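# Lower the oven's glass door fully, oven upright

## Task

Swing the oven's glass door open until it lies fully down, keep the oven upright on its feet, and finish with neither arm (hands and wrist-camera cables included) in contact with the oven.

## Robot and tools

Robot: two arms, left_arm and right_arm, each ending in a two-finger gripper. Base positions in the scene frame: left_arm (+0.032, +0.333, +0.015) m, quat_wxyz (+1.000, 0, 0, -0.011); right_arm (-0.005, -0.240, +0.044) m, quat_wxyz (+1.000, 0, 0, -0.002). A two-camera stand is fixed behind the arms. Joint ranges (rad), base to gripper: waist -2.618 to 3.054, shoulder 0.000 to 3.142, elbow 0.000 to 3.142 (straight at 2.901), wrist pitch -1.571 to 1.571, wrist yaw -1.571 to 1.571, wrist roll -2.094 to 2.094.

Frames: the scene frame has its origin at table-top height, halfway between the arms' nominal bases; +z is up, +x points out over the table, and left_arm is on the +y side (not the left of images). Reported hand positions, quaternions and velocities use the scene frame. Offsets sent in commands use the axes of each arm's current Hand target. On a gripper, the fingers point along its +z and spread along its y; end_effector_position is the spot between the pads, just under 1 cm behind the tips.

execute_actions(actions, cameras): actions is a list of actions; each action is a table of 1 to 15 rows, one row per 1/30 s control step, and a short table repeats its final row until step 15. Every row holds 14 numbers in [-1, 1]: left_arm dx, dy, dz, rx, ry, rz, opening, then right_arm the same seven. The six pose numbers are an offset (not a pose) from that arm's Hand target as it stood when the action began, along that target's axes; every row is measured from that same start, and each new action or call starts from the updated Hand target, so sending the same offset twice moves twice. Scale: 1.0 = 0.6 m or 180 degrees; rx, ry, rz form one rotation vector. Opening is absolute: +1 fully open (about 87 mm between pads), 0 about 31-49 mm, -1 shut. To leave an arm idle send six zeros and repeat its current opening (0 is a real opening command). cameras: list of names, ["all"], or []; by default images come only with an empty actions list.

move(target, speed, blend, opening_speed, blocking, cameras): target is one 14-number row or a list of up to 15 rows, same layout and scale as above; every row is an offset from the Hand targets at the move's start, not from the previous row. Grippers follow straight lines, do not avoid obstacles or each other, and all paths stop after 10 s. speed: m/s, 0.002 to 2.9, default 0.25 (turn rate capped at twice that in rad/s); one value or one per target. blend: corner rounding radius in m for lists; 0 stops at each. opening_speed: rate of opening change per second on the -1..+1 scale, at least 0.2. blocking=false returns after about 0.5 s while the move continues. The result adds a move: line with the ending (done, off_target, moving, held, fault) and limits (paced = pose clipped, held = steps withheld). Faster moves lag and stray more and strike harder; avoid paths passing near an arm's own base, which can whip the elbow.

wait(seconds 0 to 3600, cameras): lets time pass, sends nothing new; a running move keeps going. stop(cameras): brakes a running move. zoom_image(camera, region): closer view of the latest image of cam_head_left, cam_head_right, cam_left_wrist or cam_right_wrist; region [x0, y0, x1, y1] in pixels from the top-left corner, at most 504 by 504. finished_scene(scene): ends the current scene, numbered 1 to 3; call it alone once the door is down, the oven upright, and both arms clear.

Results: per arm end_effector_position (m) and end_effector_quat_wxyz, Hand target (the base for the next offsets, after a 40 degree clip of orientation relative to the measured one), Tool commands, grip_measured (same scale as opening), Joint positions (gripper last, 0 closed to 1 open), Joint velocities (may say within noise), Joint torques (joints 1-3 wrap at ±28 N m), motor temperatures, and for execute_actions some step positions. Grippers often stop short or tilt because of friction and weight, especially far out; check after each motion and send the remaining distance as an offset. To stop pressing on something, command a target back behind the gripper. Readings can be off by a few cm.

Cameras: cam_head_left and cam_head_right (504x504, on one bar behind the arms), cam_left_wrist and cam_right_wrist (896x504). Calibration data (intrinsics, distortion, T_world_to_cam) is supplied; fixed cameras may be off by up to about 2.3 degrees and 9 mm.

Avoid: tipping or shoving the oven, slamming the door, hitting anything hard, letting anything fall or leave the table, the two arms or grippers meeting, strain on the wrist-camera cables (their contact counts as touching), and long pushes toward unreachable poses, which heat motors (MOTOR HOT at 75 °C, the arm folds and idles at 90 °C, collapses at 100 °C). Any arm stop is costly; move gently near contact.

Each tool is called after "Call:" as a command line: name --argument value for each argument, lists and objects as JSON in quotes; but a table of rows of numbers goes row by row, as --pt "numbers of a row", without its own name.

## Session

Call:
execute_actions --actions '[]' --cameras '["cam_head_left","cam_right_wrist"]'

Call:
zoom_image --camera "cam_head_left" --region '[190, 190, 400, 410]'

Scene clock: 0.00 s.
left_arm: end_effector_position=(+0.3491, +0.1849, +0.2753) grip_measured=+1.000 end_effector_quat_wxyz=(+0.559, +0.128, +0.776, -0.263) | right_arm: end_effector_position=(+0.3443, -0.1996, +0.2499) grip_measured=+1.000 end_effector_quat_wxyz=(+0.465, +0.031, +0.884, +0.045)
Joint positions: left_arm=[-0.222 0.988 0.849 -0.117 0.35 -0.187 1] | right_arm=[0.122 1.172 1.028 -0.456 0.048 0.164 1]
Joint velocities: within noise
Joint torques (N m): no reading
Motor temperatures (°C): left_arm=[24 31 32 28 24 25 25] | right_arm=[24 28 32 28 24 25 24]
Heat: left arm: 32 °C; right arm: 32 °C.
Hand target: left_arm +0.3505, +0.1845, +0.2862; +0.571, +0.130, +0.766, -0.264 | right_arm +0.3486, -0.1992, +0.2627; +0.483, +0.031, +0.874, +0.047
Tool commands: left_gripper/opening=+1.0 right_gripper/opening=+1.0
camera_calibration:
cam_right_wrist: T_world_to_cam=[[-0.02612, -0.99596, -0.08593, -0.17289], [-0.99308, 0.03569, -0.11184, 0.39776], [0.11445, 0.08242, -0.99, 0.3681]] pos_world=[0.34837, -0.21673, 0.39404]
Images, in order (width x height): cam_head_left 504x504, cam_right_wrist 896x504.

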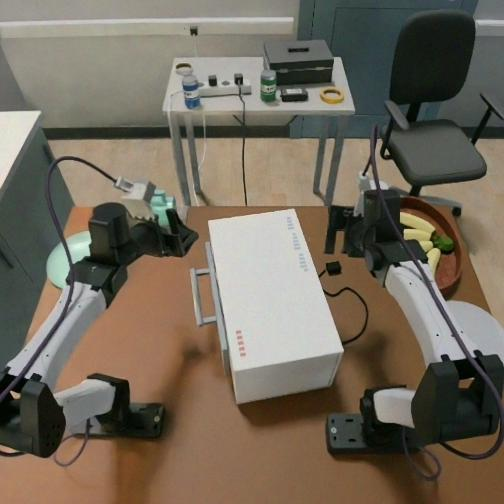

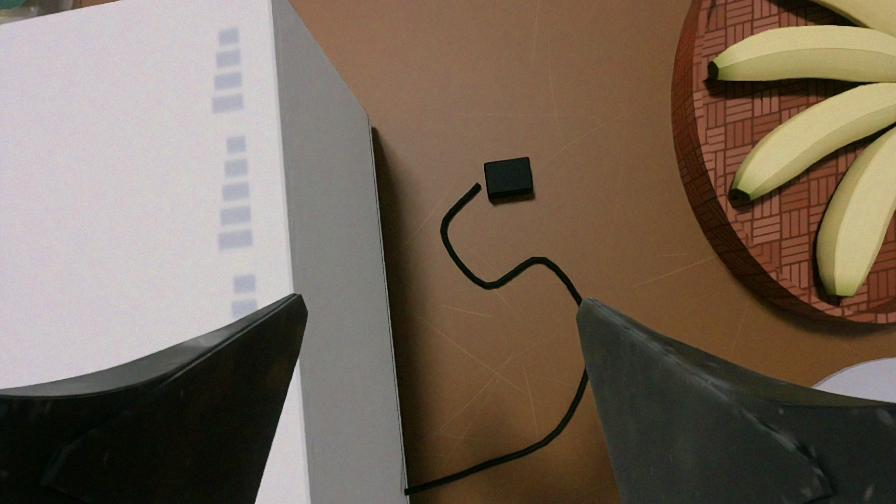

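Scaled by 2.291.

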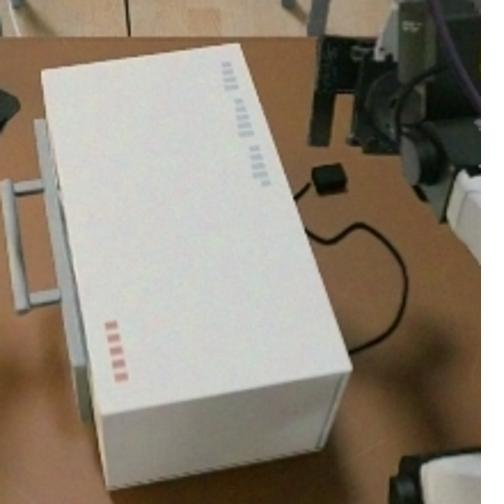

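Call:
move --target '[0.1352,-0.0835,-0.0310,-0.2281,0.2751,-0.0914,-0.25,0,0,0,0,0,0,1]' --cameras '["cam_left_wrist"]' --speed 0.5

Scene clock: 16.73 s.
left_arm: end_effector_position=(+0.2828, +0.1466, +0.2199) grip_measured=-0.250 end_effector_quat_wxyz=(+0.166, -0.073, +0.983, +0.016) | right_arm: end_effector_position=(+0.3443, -0.1996, +0.2499) grip_measured=+1.000 end_effector_quat_wxyz=(+0.465, +0.031, +0.884, +0.045)
Joint positions: left_arm=[-0.664 1.668 1.752 -1.43 -0.25 -0.805 0.375] | right_arm=[0.122 1.172 1.028 -0.456 0.048 0.164 1]
Joint torques (N m): left_arm=[-0.73 -6.71 7.25 0.74 -0.36 -0.12] | right_arm=[-0.09 -4.14 8.2 1.95 0.11 0.05]
Motor temperatures (°C): left_arm=[24 32 35 31 24 25 25] | right_arm=[24 29 36 33 24 25 24]
Heat: left arm: 35 °C; right arm: 36 °C.
Hand target: left_arm +0.2849, +0.1451, +0.2263; +0.173, -0.080, +0.982, +0.014 | right_arm +0.3486, -0.1992, +0.2627; +0.483, +0.031, +0.874, +0.047
Off the commanded pose: left_arm 0.007 m, 1 deg | right_arm 0.014 m, 2 deg.
move: done
cam_left_wrist: T_world_to_cam=[[0.15365, -0.98796, 0.0182, 0.09499], [-0.83967, -0.12083, 0.52948, 0.15799], [-0.5209, -0.09664, -0.84813, 0.48526]] pos_world=[0.37084, 0.15984, 0.32618]

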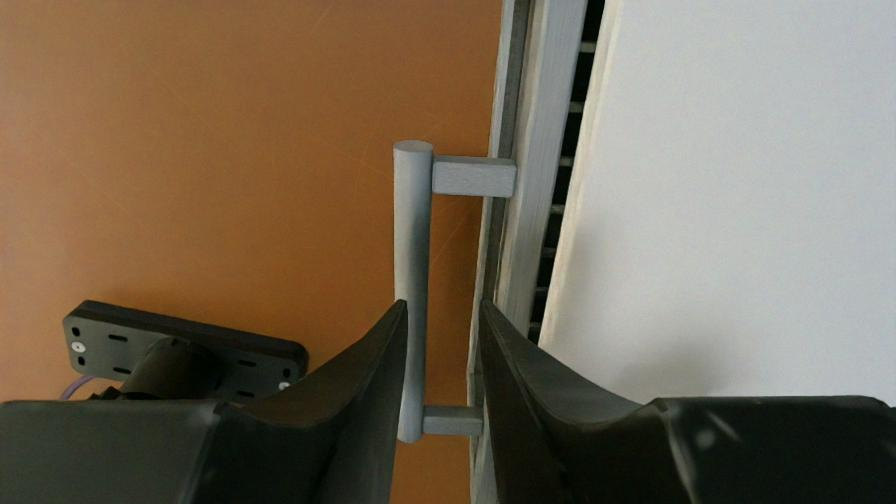

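Call:
move --pt "0.0342 0.0208 0.0940 0 0 0 0 0 0 0 0 0 0 1" --pt "0.0502 0.1175 0.1379 0 0 0 0 0 0 0 0 0 0 1" --pt "0.0029 0.1242 0.0078 0 0 0 0 0 0 0 0 0 0 1" --cameras '["cam_left_wrist","cam_head_left"]' --speed '[0.2,0.13,0.25]' --blend '[0.008,0.008,0]'

Scene clock: 30.47 s.
left_arm: end_effector_position=(+0.2688, +0.2153, +0.2144) grip_measured=+0.000 end_effector_quat_wxyz=(+0.164, -0.082, +0.983, +0.011) | right_arm: end_effector_position=(+0.3443, -0.1996, +0.2499) grip_measured=+1.000 end_effector_quat_wxyz=(+0.465, +0.031, +0.884, +0.045)
Joint positions: left_arm=[-0.477 1.456 1.515 -1.363 -0.197 -0.639 0.5] | right_arm=[0.122 1.172 1.028 -0.456 0.048 0.164 1]
Joint torques (N m): left_arm=[0.16 -4.78 7.35 0.85 -0.34 0.16] | right_arm=[-0.14 -4.16 8.18 1.96 0.11 0.05]
Heat: left arm: 36 °C; right arm: 38 °C.
Hand target: left_arm +0.2727, +0.2187, +0.2213; +0.173, -0.080, +0.982, +0.014 | right_arm +0.3486, -0.1992, +0.2627; +0.483, +0.031, +0.874, +0.047
Off the commanded pose: left_arm 0.009 m, 1 deg | right_arm 0.014 m, 2 deg.
move: done
cam_left_wrist: T_world_to_cam=[[0.16926, -0.98506, 0.03191, 0.15733], [-0.83684, -0.12654, 0.53262, 0.1573], [-0.52062, -0.11685, -0.84576, 0.48369]] pos_world=[0.35682, 0.2314, 0.32028]
Images, in order (width x height): cam_head_left 504x504, cam_left_wrist 896x504.

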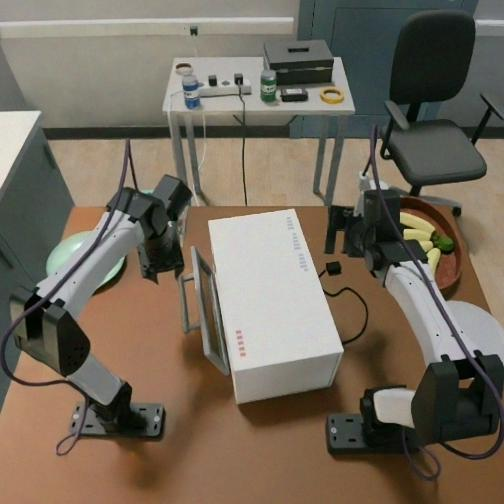

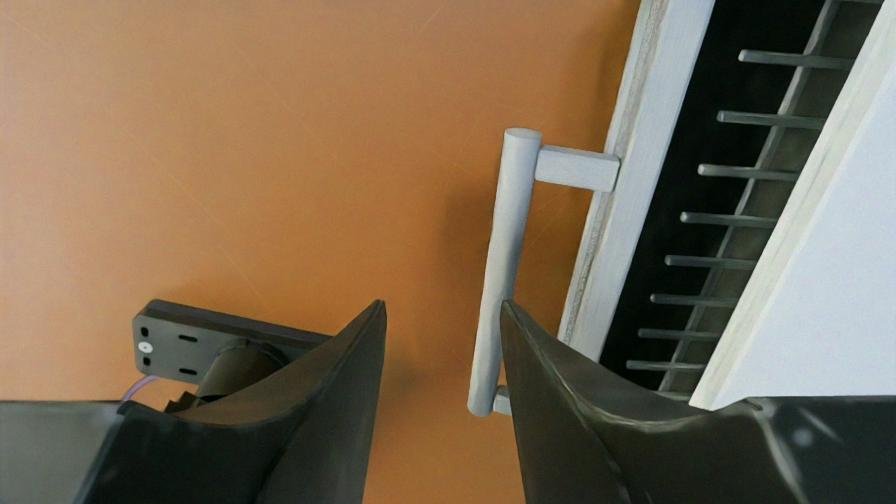

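Call:
move --pt "-0.0017 -0.1433 -0.0047 0 0 0 -1 0 0 0 0 0 0 1" --pt "0.0285 -0.1433 0.0784 0 0 0 -1 0 0 0 0 0 0 1" --pt "0.0314 -0.0967 0.0862 0 0 0 -1 0 0 0 0 0 0 1" --pt "0.0393 -0.06 0.1081 0 0 0 -1 0 0 0 0 0 0 1" --pt "0.0513 -0.03 0.1410 0 0 0 -1 0 0 0 0 0 0 1" --pt "0.0661 -0.0117 0.1818 0 0 0 -1 0 0 0 0 0 0 1" --pt "0.0975 0 0.2680 0 0 0 -1 0 0 0 0 0 0 1" --pt "0.0125 -0.0117 0.0345 0 0 0 -1 0 0 0 0 0 0 1" --cameras '["cam_left_wrist","cam_head_left"]' --speed '[0.3,0.2,0.15,0.15,0.15,0.15,0.1,0.3]' --blend '[0.012,0.008,0.008,0.008,0.008,0.008,0,0]'

Scene clock: 45.03 s.
left_arm: end_effector_position=(+0.2709, +0.2122, +0.1920) grip_measured=-1.000 end_effector_quat_wxyz=(+0.163, -0.078, +0.983, +0.013) | right_arm: end_effector_position=(+0.3443, -0.1996, +0.2499) grip_measured=+1.000 end_effector_quat_wxyz=(+0.465, +0.031, +0.884, +0.045)
Joint positions: left_arm=[-0.487 1.451 1.419 -1.277 -0.202 -0.64 0] | right_arm=[0.122 1.172 1.028 -0.456 0.048 0.164 1]
Joint torques (N m): left_arm=[-0.79 -5.11 7.43 0.87 -0.36 -0.02] | right_arm=[-0.06 -4.15 8.21 1.96 0.11 0.05]
Heat: left arm: 37 °C; right arm: 40 °C.
Hand target: left_arm +0.2739, +0.2117, +0.1993; +0.173, -0.080, +0.982, +0.014 | right_arm +0.3486, -0.1992, +0.2627; +0.483, +0.031, +0.874, +0.047
Off the commanded pose: left_arm 0.008 m, 1 deg | right_arm 0.014 m, 2 deg.
move: done
cam_left_wrist: T_world_to_cam=[[0.16269, -0.98635, 0.02533, 0.15798], [-0.83677, -0.12432, 0.53326, 0.16996], [-0.52283, -0.10795, -0.84557, 0.46421]] pos_world=[0.35922, 0.22706, 0.29789]
Images, in order (width x height): cam_head_left 504x504, cam_left_wrist 896x504.

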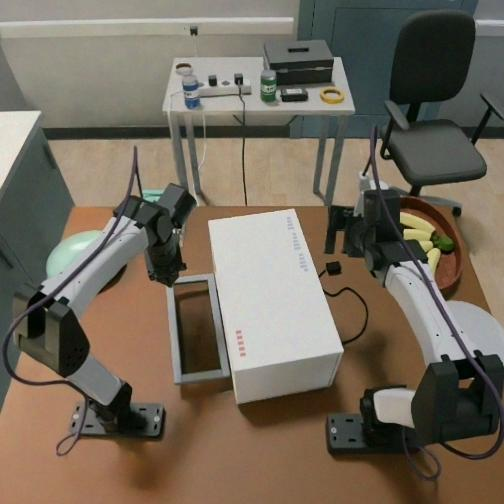

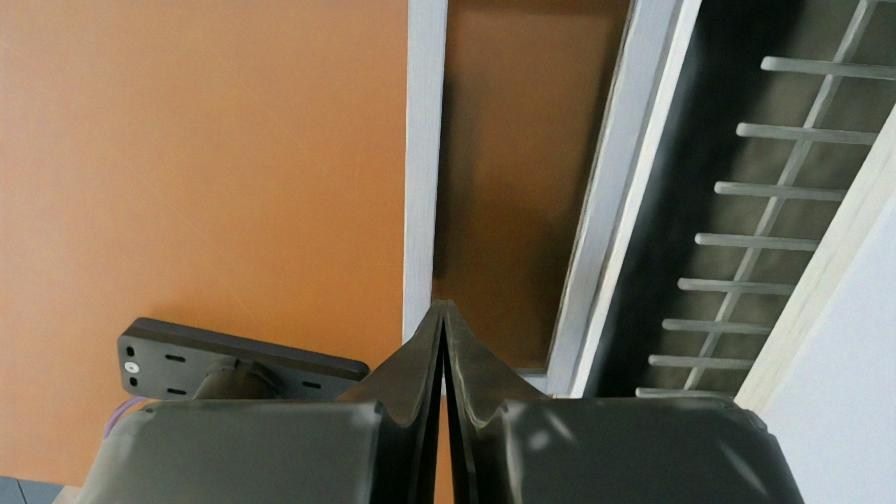

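Call:
move --pt "0.0684 0.0167 0.1880 0 0 0 -1 0 0 0 0 0 0 1" --pt "0.0935 0.0167 0.2570 0 0 0 -1 0 0 0 0 0 0 1" --cameras '["cam_left_wrist"]' --speed '[0.3,0.08]' --blend '[0.015,0]'

Scene clock: 52.53 s.
left_arm: end_effector_position=(+0.2476, +0.2309, +0.0672) grip_measured=-1.000 end_effector_quat_wxyz=(+0.146, -0.069, +0.986, +0.028) | right_arm: end_effector_position=(+0.3443, -0.1996, +0.2499) grip_measured=+1.000 end_effector_quat_wxyz=(+0.465, +0.031, +0.884, +0.045)
Joint positions: left_arm=[-0.471 1.398 0.879 -0.832 -0.203 -0.609 0] | right_arm=[0.122 1.172 1.028 -0.456 0.048 0.164 1]
Joint torques (N m): left_arm=[0.34 0.87 0.12 3.06 -0.26 -0.11] | right_arm=[-0.12 -4.15 8.21 1.95 0.12 0.06]
Heat: left arm: 37 °C; right arm: 40 °C.
Hand target: left_arm +0.2723, +0.2216, +0.0352; +0.173, -0.080, +0.982, +0.014 | right_arm +0.3486, -0.1992, +0.2627; +0.483, +0.031, +0.874, +0.047
Off the commanded pose: left_arm 0.041 m, 4 deg | right_arm 0.014 m, 2 deg.
move: off_target (left_arm)
cam_left_wrist: T_world_to_cam=[[0.14955, -0.9887, -0.01036, 0.18953], [-0.81759, -0.12954, 0.56104, 0.21396], [-0.55604, -0.07543, -0.82773, 0.3481]] pos_world=[0.34014, 0.24136, 0.17006]

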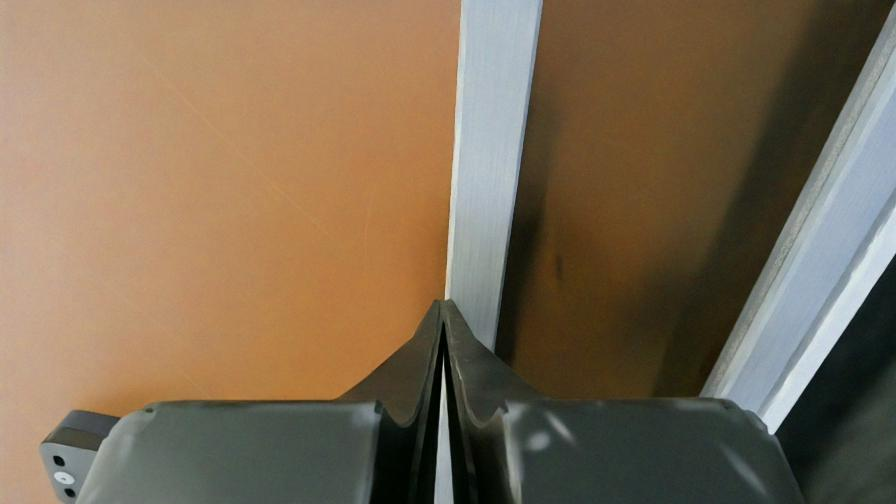

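Call:
move --target '[-0.090,0.0,-0.255,0,0,0,-1,0,0,0,0,0,0,1]' --cameras '["cam_head_left","cam_left_wrist"]' --speed 0.3

Scene clock: 57.30 s.
left_arm: end_effector_position=(+0.2668, +0.2201, +0.1902) grip_measured=-1.000 end_effector_quat_wxyz=(+0.165, -0.071, +0.984, +0.015) | right_arm: end_effector_position=(+0.3443, -0.1996, +0.2499) grip_measured=+1.000 end_effector_quat_wxyz=(+0.465, +0.031, +0.884, +0.045)
Joint positions: left_arm=[-0.471 1.42 1.385 -1.268 -0.2 -0.609 0] | right_arm=[0.122 1.172 1.028 -0.456 0.048 0.164 1]
Joint torques (N m): left_arm=[0.16 -4.77 7.45 0.83 -0.31 -0.09] | right_arm=[-0.1 -4.15 8.21 1.97 0.12 0.05]
Motor temperatures (°C): left_arm=[24 34 37 30 24 25 25] | right_arm=[24 30 41 36 24 25 24]
Heat: left arm: 37 °C; right arm: 41 °C.
Hand target: left_arm +0.2707, +0.2213, +0.1974; +0.173, -0.080, +0.982, +0.014 | right_arm +0.3486, -0.1992, +0.2627; +0.483, +0.031, +0.874, +0.047
Off the commanded pose: left_arm 0.008 m, 1 deg | right_arm 0.014 m, 2 deg.
move: done
cam_left_wrist: T_world_to_cam=[[0.14839, -0.98873, 0.01996, 0.17182], [-0.83978, -0.11533, 0.53053, 0.16779], [-0.52225, -0.09549, -0.84743, 0.45883]] pos_world=[0.35503, 0.23305, 0.29638]

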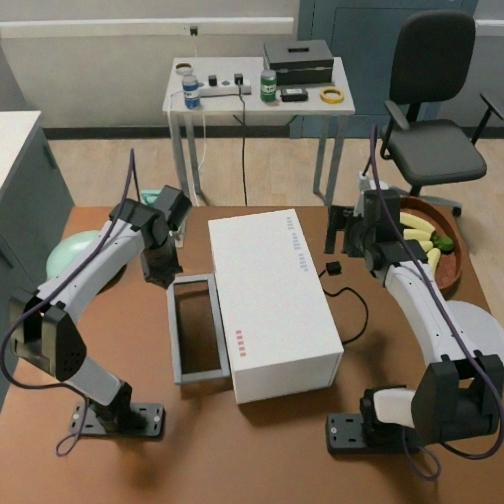

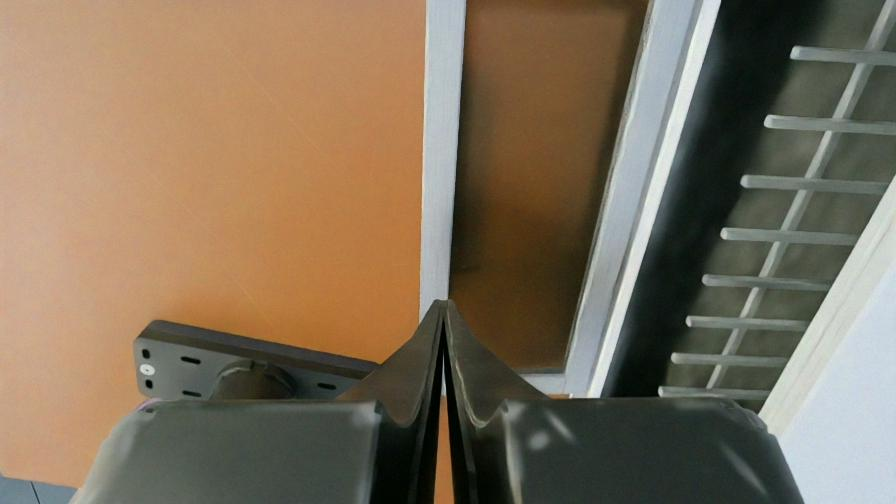

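Call:
finished_scene --scene 2

The scene is finished: the task was done.


## Next scene

The same job, from a new start.

Call:
execute_actions --actions '[]' --cameras '["cam_head_left"]'

Call:
zoom_image --camera "cam_head_left" --region '[190, 190, 400, 410]'

Scene clock: 0.00 s.
left_arm: end_effector_position=(+0.3988, +0.3365, +0.0580) grip_measured=+1.000 end_effector_quat_wxyz=(+0.547, -0.020, +0.836, +0.043) | right_arm: end_effector_position=(+0.3800, -0.2629, +0.0842) grip_measured=+1.000 end_effector_quat_wxyz=(+0.552, +0.051, +0.831, +0.042)
Joint positions: left_arm=[-0.04 1.485 0.355 0.717 -0.15 -0.01 1] | right_arm=[-0.127 1.578 0.409 0.767 -0.135 0.081 1]
Joint velocities: within noise
Joint torques (N m): no reading
Motor temperatures (°C): left_arm=[24 30 31 25 24 25 25] | right_arm=[24 27 32 27 24 25 24]
Heat: left arm: 31 °C; right arm: 32 °C.
Hand target: left_arm +0.4046, +0.3362, +0.0679; +0.561, -0.021, +0.827, +0.042 | right_arm +0.3866, -0.2637, +0.0958; +0.568, +0.048, +0.821, +0.041
Tool commands: left_gripper/opening=+1.0 right_gripper/opening=+1.0
Images, in order (width x height): cam_head_left 504x504.

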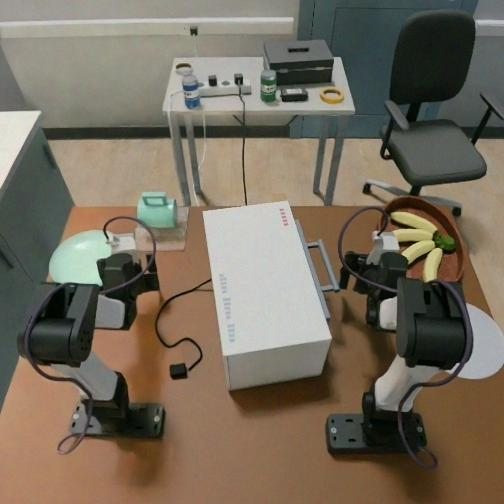

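Scaled by 2.291.

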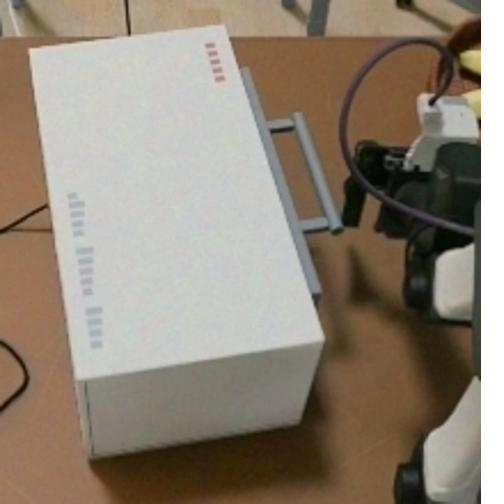

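Call:
move --pt "0 0 0 0 0 0 1 -0.1928 0.0746 -0.1490 -0.0152 0.2763 -0.0724 -0.2" --pt "0 0 0 0 0 0 1 -0.1497 0.1718 -0.1630 -0.0152 0.2763 -0.0724 -0.2" --cameras '["cam_right_wrist"]' --speed '[0.5,0.3]' --blend '[0.02,0]'

Scene clock: 11.33 s.
left_arm: end_effector_position=(+0.3988, +0.3365, +0.0580) grip_measured=+1.000 end_effector_quat_wxyz=(+0.547, -0.020, +0.836, +0.043) | right_arm: end_effector_position=(+0.3223, -0.1738, +0.2197) grip_measured=-0.200 end_effector_quat_wxyz=(+0.163, -0.083, +0.983, +0.019)
Joint positions: left_arm=[-0.04 1.485 0.355 0.717 -0.15 -0.01 1] | right_arm=[0.198 1.665 1.622 -1.198 -0.002 0.026 0.4]
Joint torques (N m): left_arm=[-0.42 -5.6 5.22 2.39 -0.11 0.03] | right_arm=[-0.06 -5.34 9.14 1 0.23 0.11]
Heat: left arm: 32 °C; right arm: 34 °C.
Hand target: left_arm +0.4046, +0.3362, +0.0679; +0.561, -0.021, +0.827, +0.042 | right_arm +0.3298, -0.1741, +0.2263; +0.172, -0.077, +0.982, +0.014
Off the commanded pose: left_arm 0.011 m, 2 deg | right_arm 0.010 m, 1 deg.
move: done
cam_right_wrist: T_world_to_cam=[[0.17265, -0.98487, 0.01504, -0.23468], [-0.85366, -0.142, 0.50109, 0.16109], [-0.49138, -0.09935, -0.86526, 0.4748]] pos_world=[0.41134, -0.16108, 0.33364]

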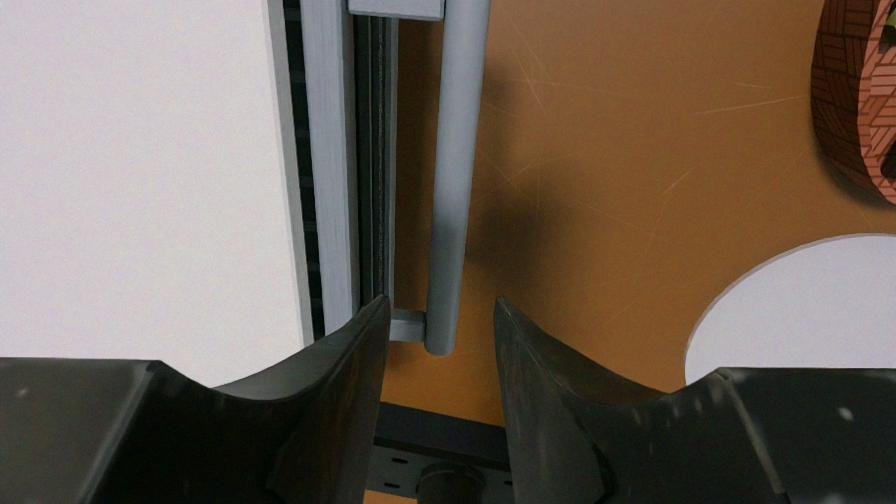

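Call:
move --pt "0 0 0 0 0 0 1 0.0331 -0.005 0.0909 0 0 0 -0.2" --pt "0 0 0 0 0 0 1 0.0496 -0.1017 0.1363 0 0 0 -0.2" --pt "0 0 0 0 0 0 1 0.0029 -0.1083 0.0078 0 0 0 -0.2" --cameras '["cam_right_wrist"]' --speed '[0.2,0.14,0.25]' --blend '[0.008,0.008,0]'

Scene clock: 16.93 s.
left_arm: end_effector_position=(+0.3988, +0.3365, +0.0580) grip_measured=+1.000 end_effector_quat_wxyz=(+0.547, -0.020, +0.836, +0.043) | right_arm: end_effector_position=(+0.3328, -0.2342, +0.2144) grip_measured=-0.200 end_effector_quat_wxyz=(+0.163, -0.077, +0.983, +0.022)
Joint positions: left_arm=[-0.04 1.485 0.355 0.717 -0.15 -0.01 1] | right_arm=[0.002 1.681 1.618 -1.184 -0.068 -0.146 0.4]
Joint torques (N m): left_arm=[-0.47 -5.6 5.2 2.4 -0.1 0.04] | right_arm=[-0.62 -5.59 9.05 1.02 0.15 -0.02]
Heat: left arm: 33 °C; right arm: 35 °C.
Hand target: left_arm +0.4046, +0.3362, +0.0679; +0.561, -0.021, +0.827, +0.042 | right_arm +0.3401, -0.2383, +0.2212; +0.173, -0.077, +0.982, +0.014
Off the commanded pose: left_arm 0.011 m, 2 deg | right_arm 0.011 m, 1 deg.
move: off_target (right_arm)
cam_right_wrist: T_world_to_cam=[[0.16086, -0.98695, 0.00742, -0.29078], [-0.85531, -0.13564, 0.50005, 0.16643], [-0.49252, -0.08678, -0.86596, 0.47287]] pos_world=[0.42202, -0.22337, 0.32842]

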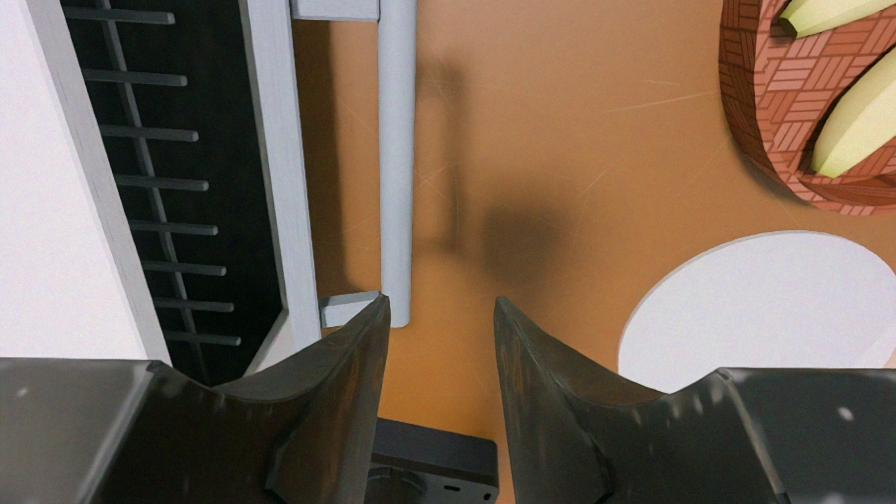

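Call:
move --pt "0 0 0 0 0 0 1 -0.0017 0.14 -0.0047 0 0 0 -1" --pt "0 0 0 0 0 0 1 0.0285 0.14 0.0784 0 0 0 -1" --pt "0 0 0 0 0 0 1 0.0314 0.0967 0.0862 0 0 0 -1" --pt "0 0 0 0 0 0 1 0.0393 0.06 0.1081 0 0 0 -1" --pt "0 0 0 0 0 0 1 0.0513 0.03 0.1410 0 0 0 -1" --pt "0 0 0 0 0 0 1 0.0661 0.0117 0.1818 0 0 0 -1" --pt "0 0 0 0 0 0 1 0.1015 -0.0033 0.2790 0 0 0 -1" --pt "0 0 0 0 0 0 1 0.0125 0.0067 0.0345 0 0 0 -1" --cameras '["cam_right_wrist","cam_head_left"]' --speed '[0.3,0.2,0.15,0.15,0.15,0.15,0.1,0.3]' --blend '[0.012,0.008,0.008,0.008,0.008,0.008,0,0]'

Scene clock: 28.93 s.
left_arm: end_effector_position=(+0.3988, +0.3365, +0.0580) grip_measured=+1.000 end_effector_quat_wxyz=(+0.547, -0.020, +0.836, +0.043) | right_arm: end_effector_position=(+0.3311, -0.2364, +0.1872) grip_measured=-1.000 end_effector_quat_wxyz=(+0.155, -0.075, +0.985, +0.015)
Joint positions: left_arm=[-0.04 1.485 0.355 0.717 -0.15 -0.01 1] | right_arm=[0.004 1.676 1.507 -1.093 -0.052 -0.144 0]
Joint torques (N m): left_arm=[-0.5 -5.64 5.18 2.42 -0.07 0.01] | right_arm=[0.46 -6.64 9.46 1.02 0.05 0.08]
Motor temperatures (°C): left_arm=[24 32 33 31 24 25 25] | right_arm=[24 30 38 30 24 25 24]
Heat: left arm: 33 °C; right arm: 38 °C.
Hand target: left_arm +0.4046, +0.3362, +0.0679; +0.561, -0.021, +0.827, +0.042 | right_arm +0.3395, -0.2343, +0.1993; +0.173, -0.077, +0.982, +0.014
Off the commanded pose: left_arm 0.011 m, 2 deg | right_arm 0.015 m, 2 deg.
move: off_target (right_arm)
cam_right_wrist: T_world_to_cam=[[0.15552, -0.98764, 0.01927, -0.29302], [-0.84803, -0.12348, 0.51536, 0.17591], [-0.50662, -0.09649, -0.85675, 0.449]] pos_world=[0.42222, -0.22435, 0.29967]
Images, in order (width x height): cam_head_left 504x504, cam_right_wrist 896x504.

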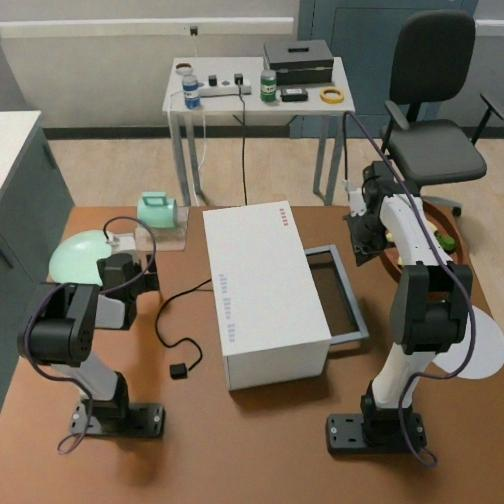

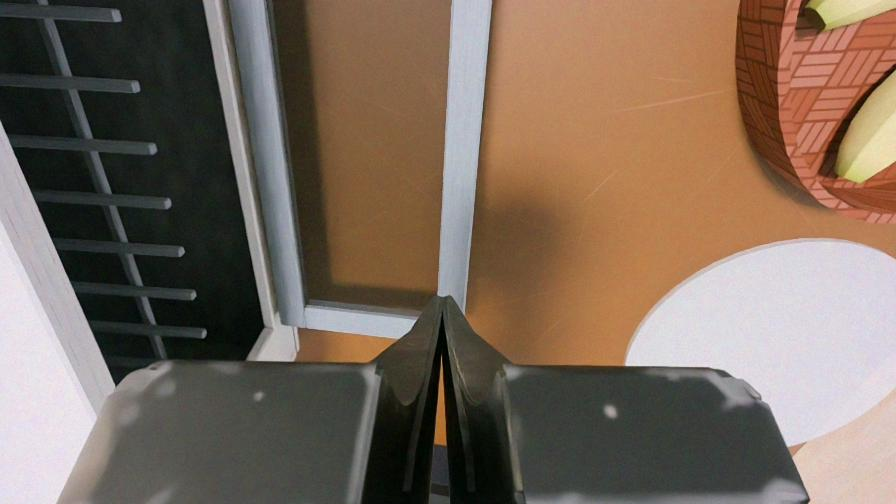

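Call:
zoom_image --camera "cam_head_left" --region '[290, 220, 400, 380]'

Scaled by 3.150.

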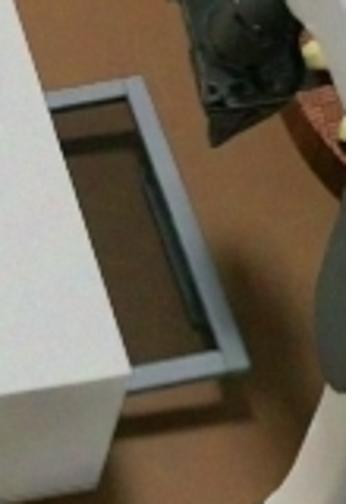

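Call:
finished_scene --scene 3

The scene is finished: the task was done.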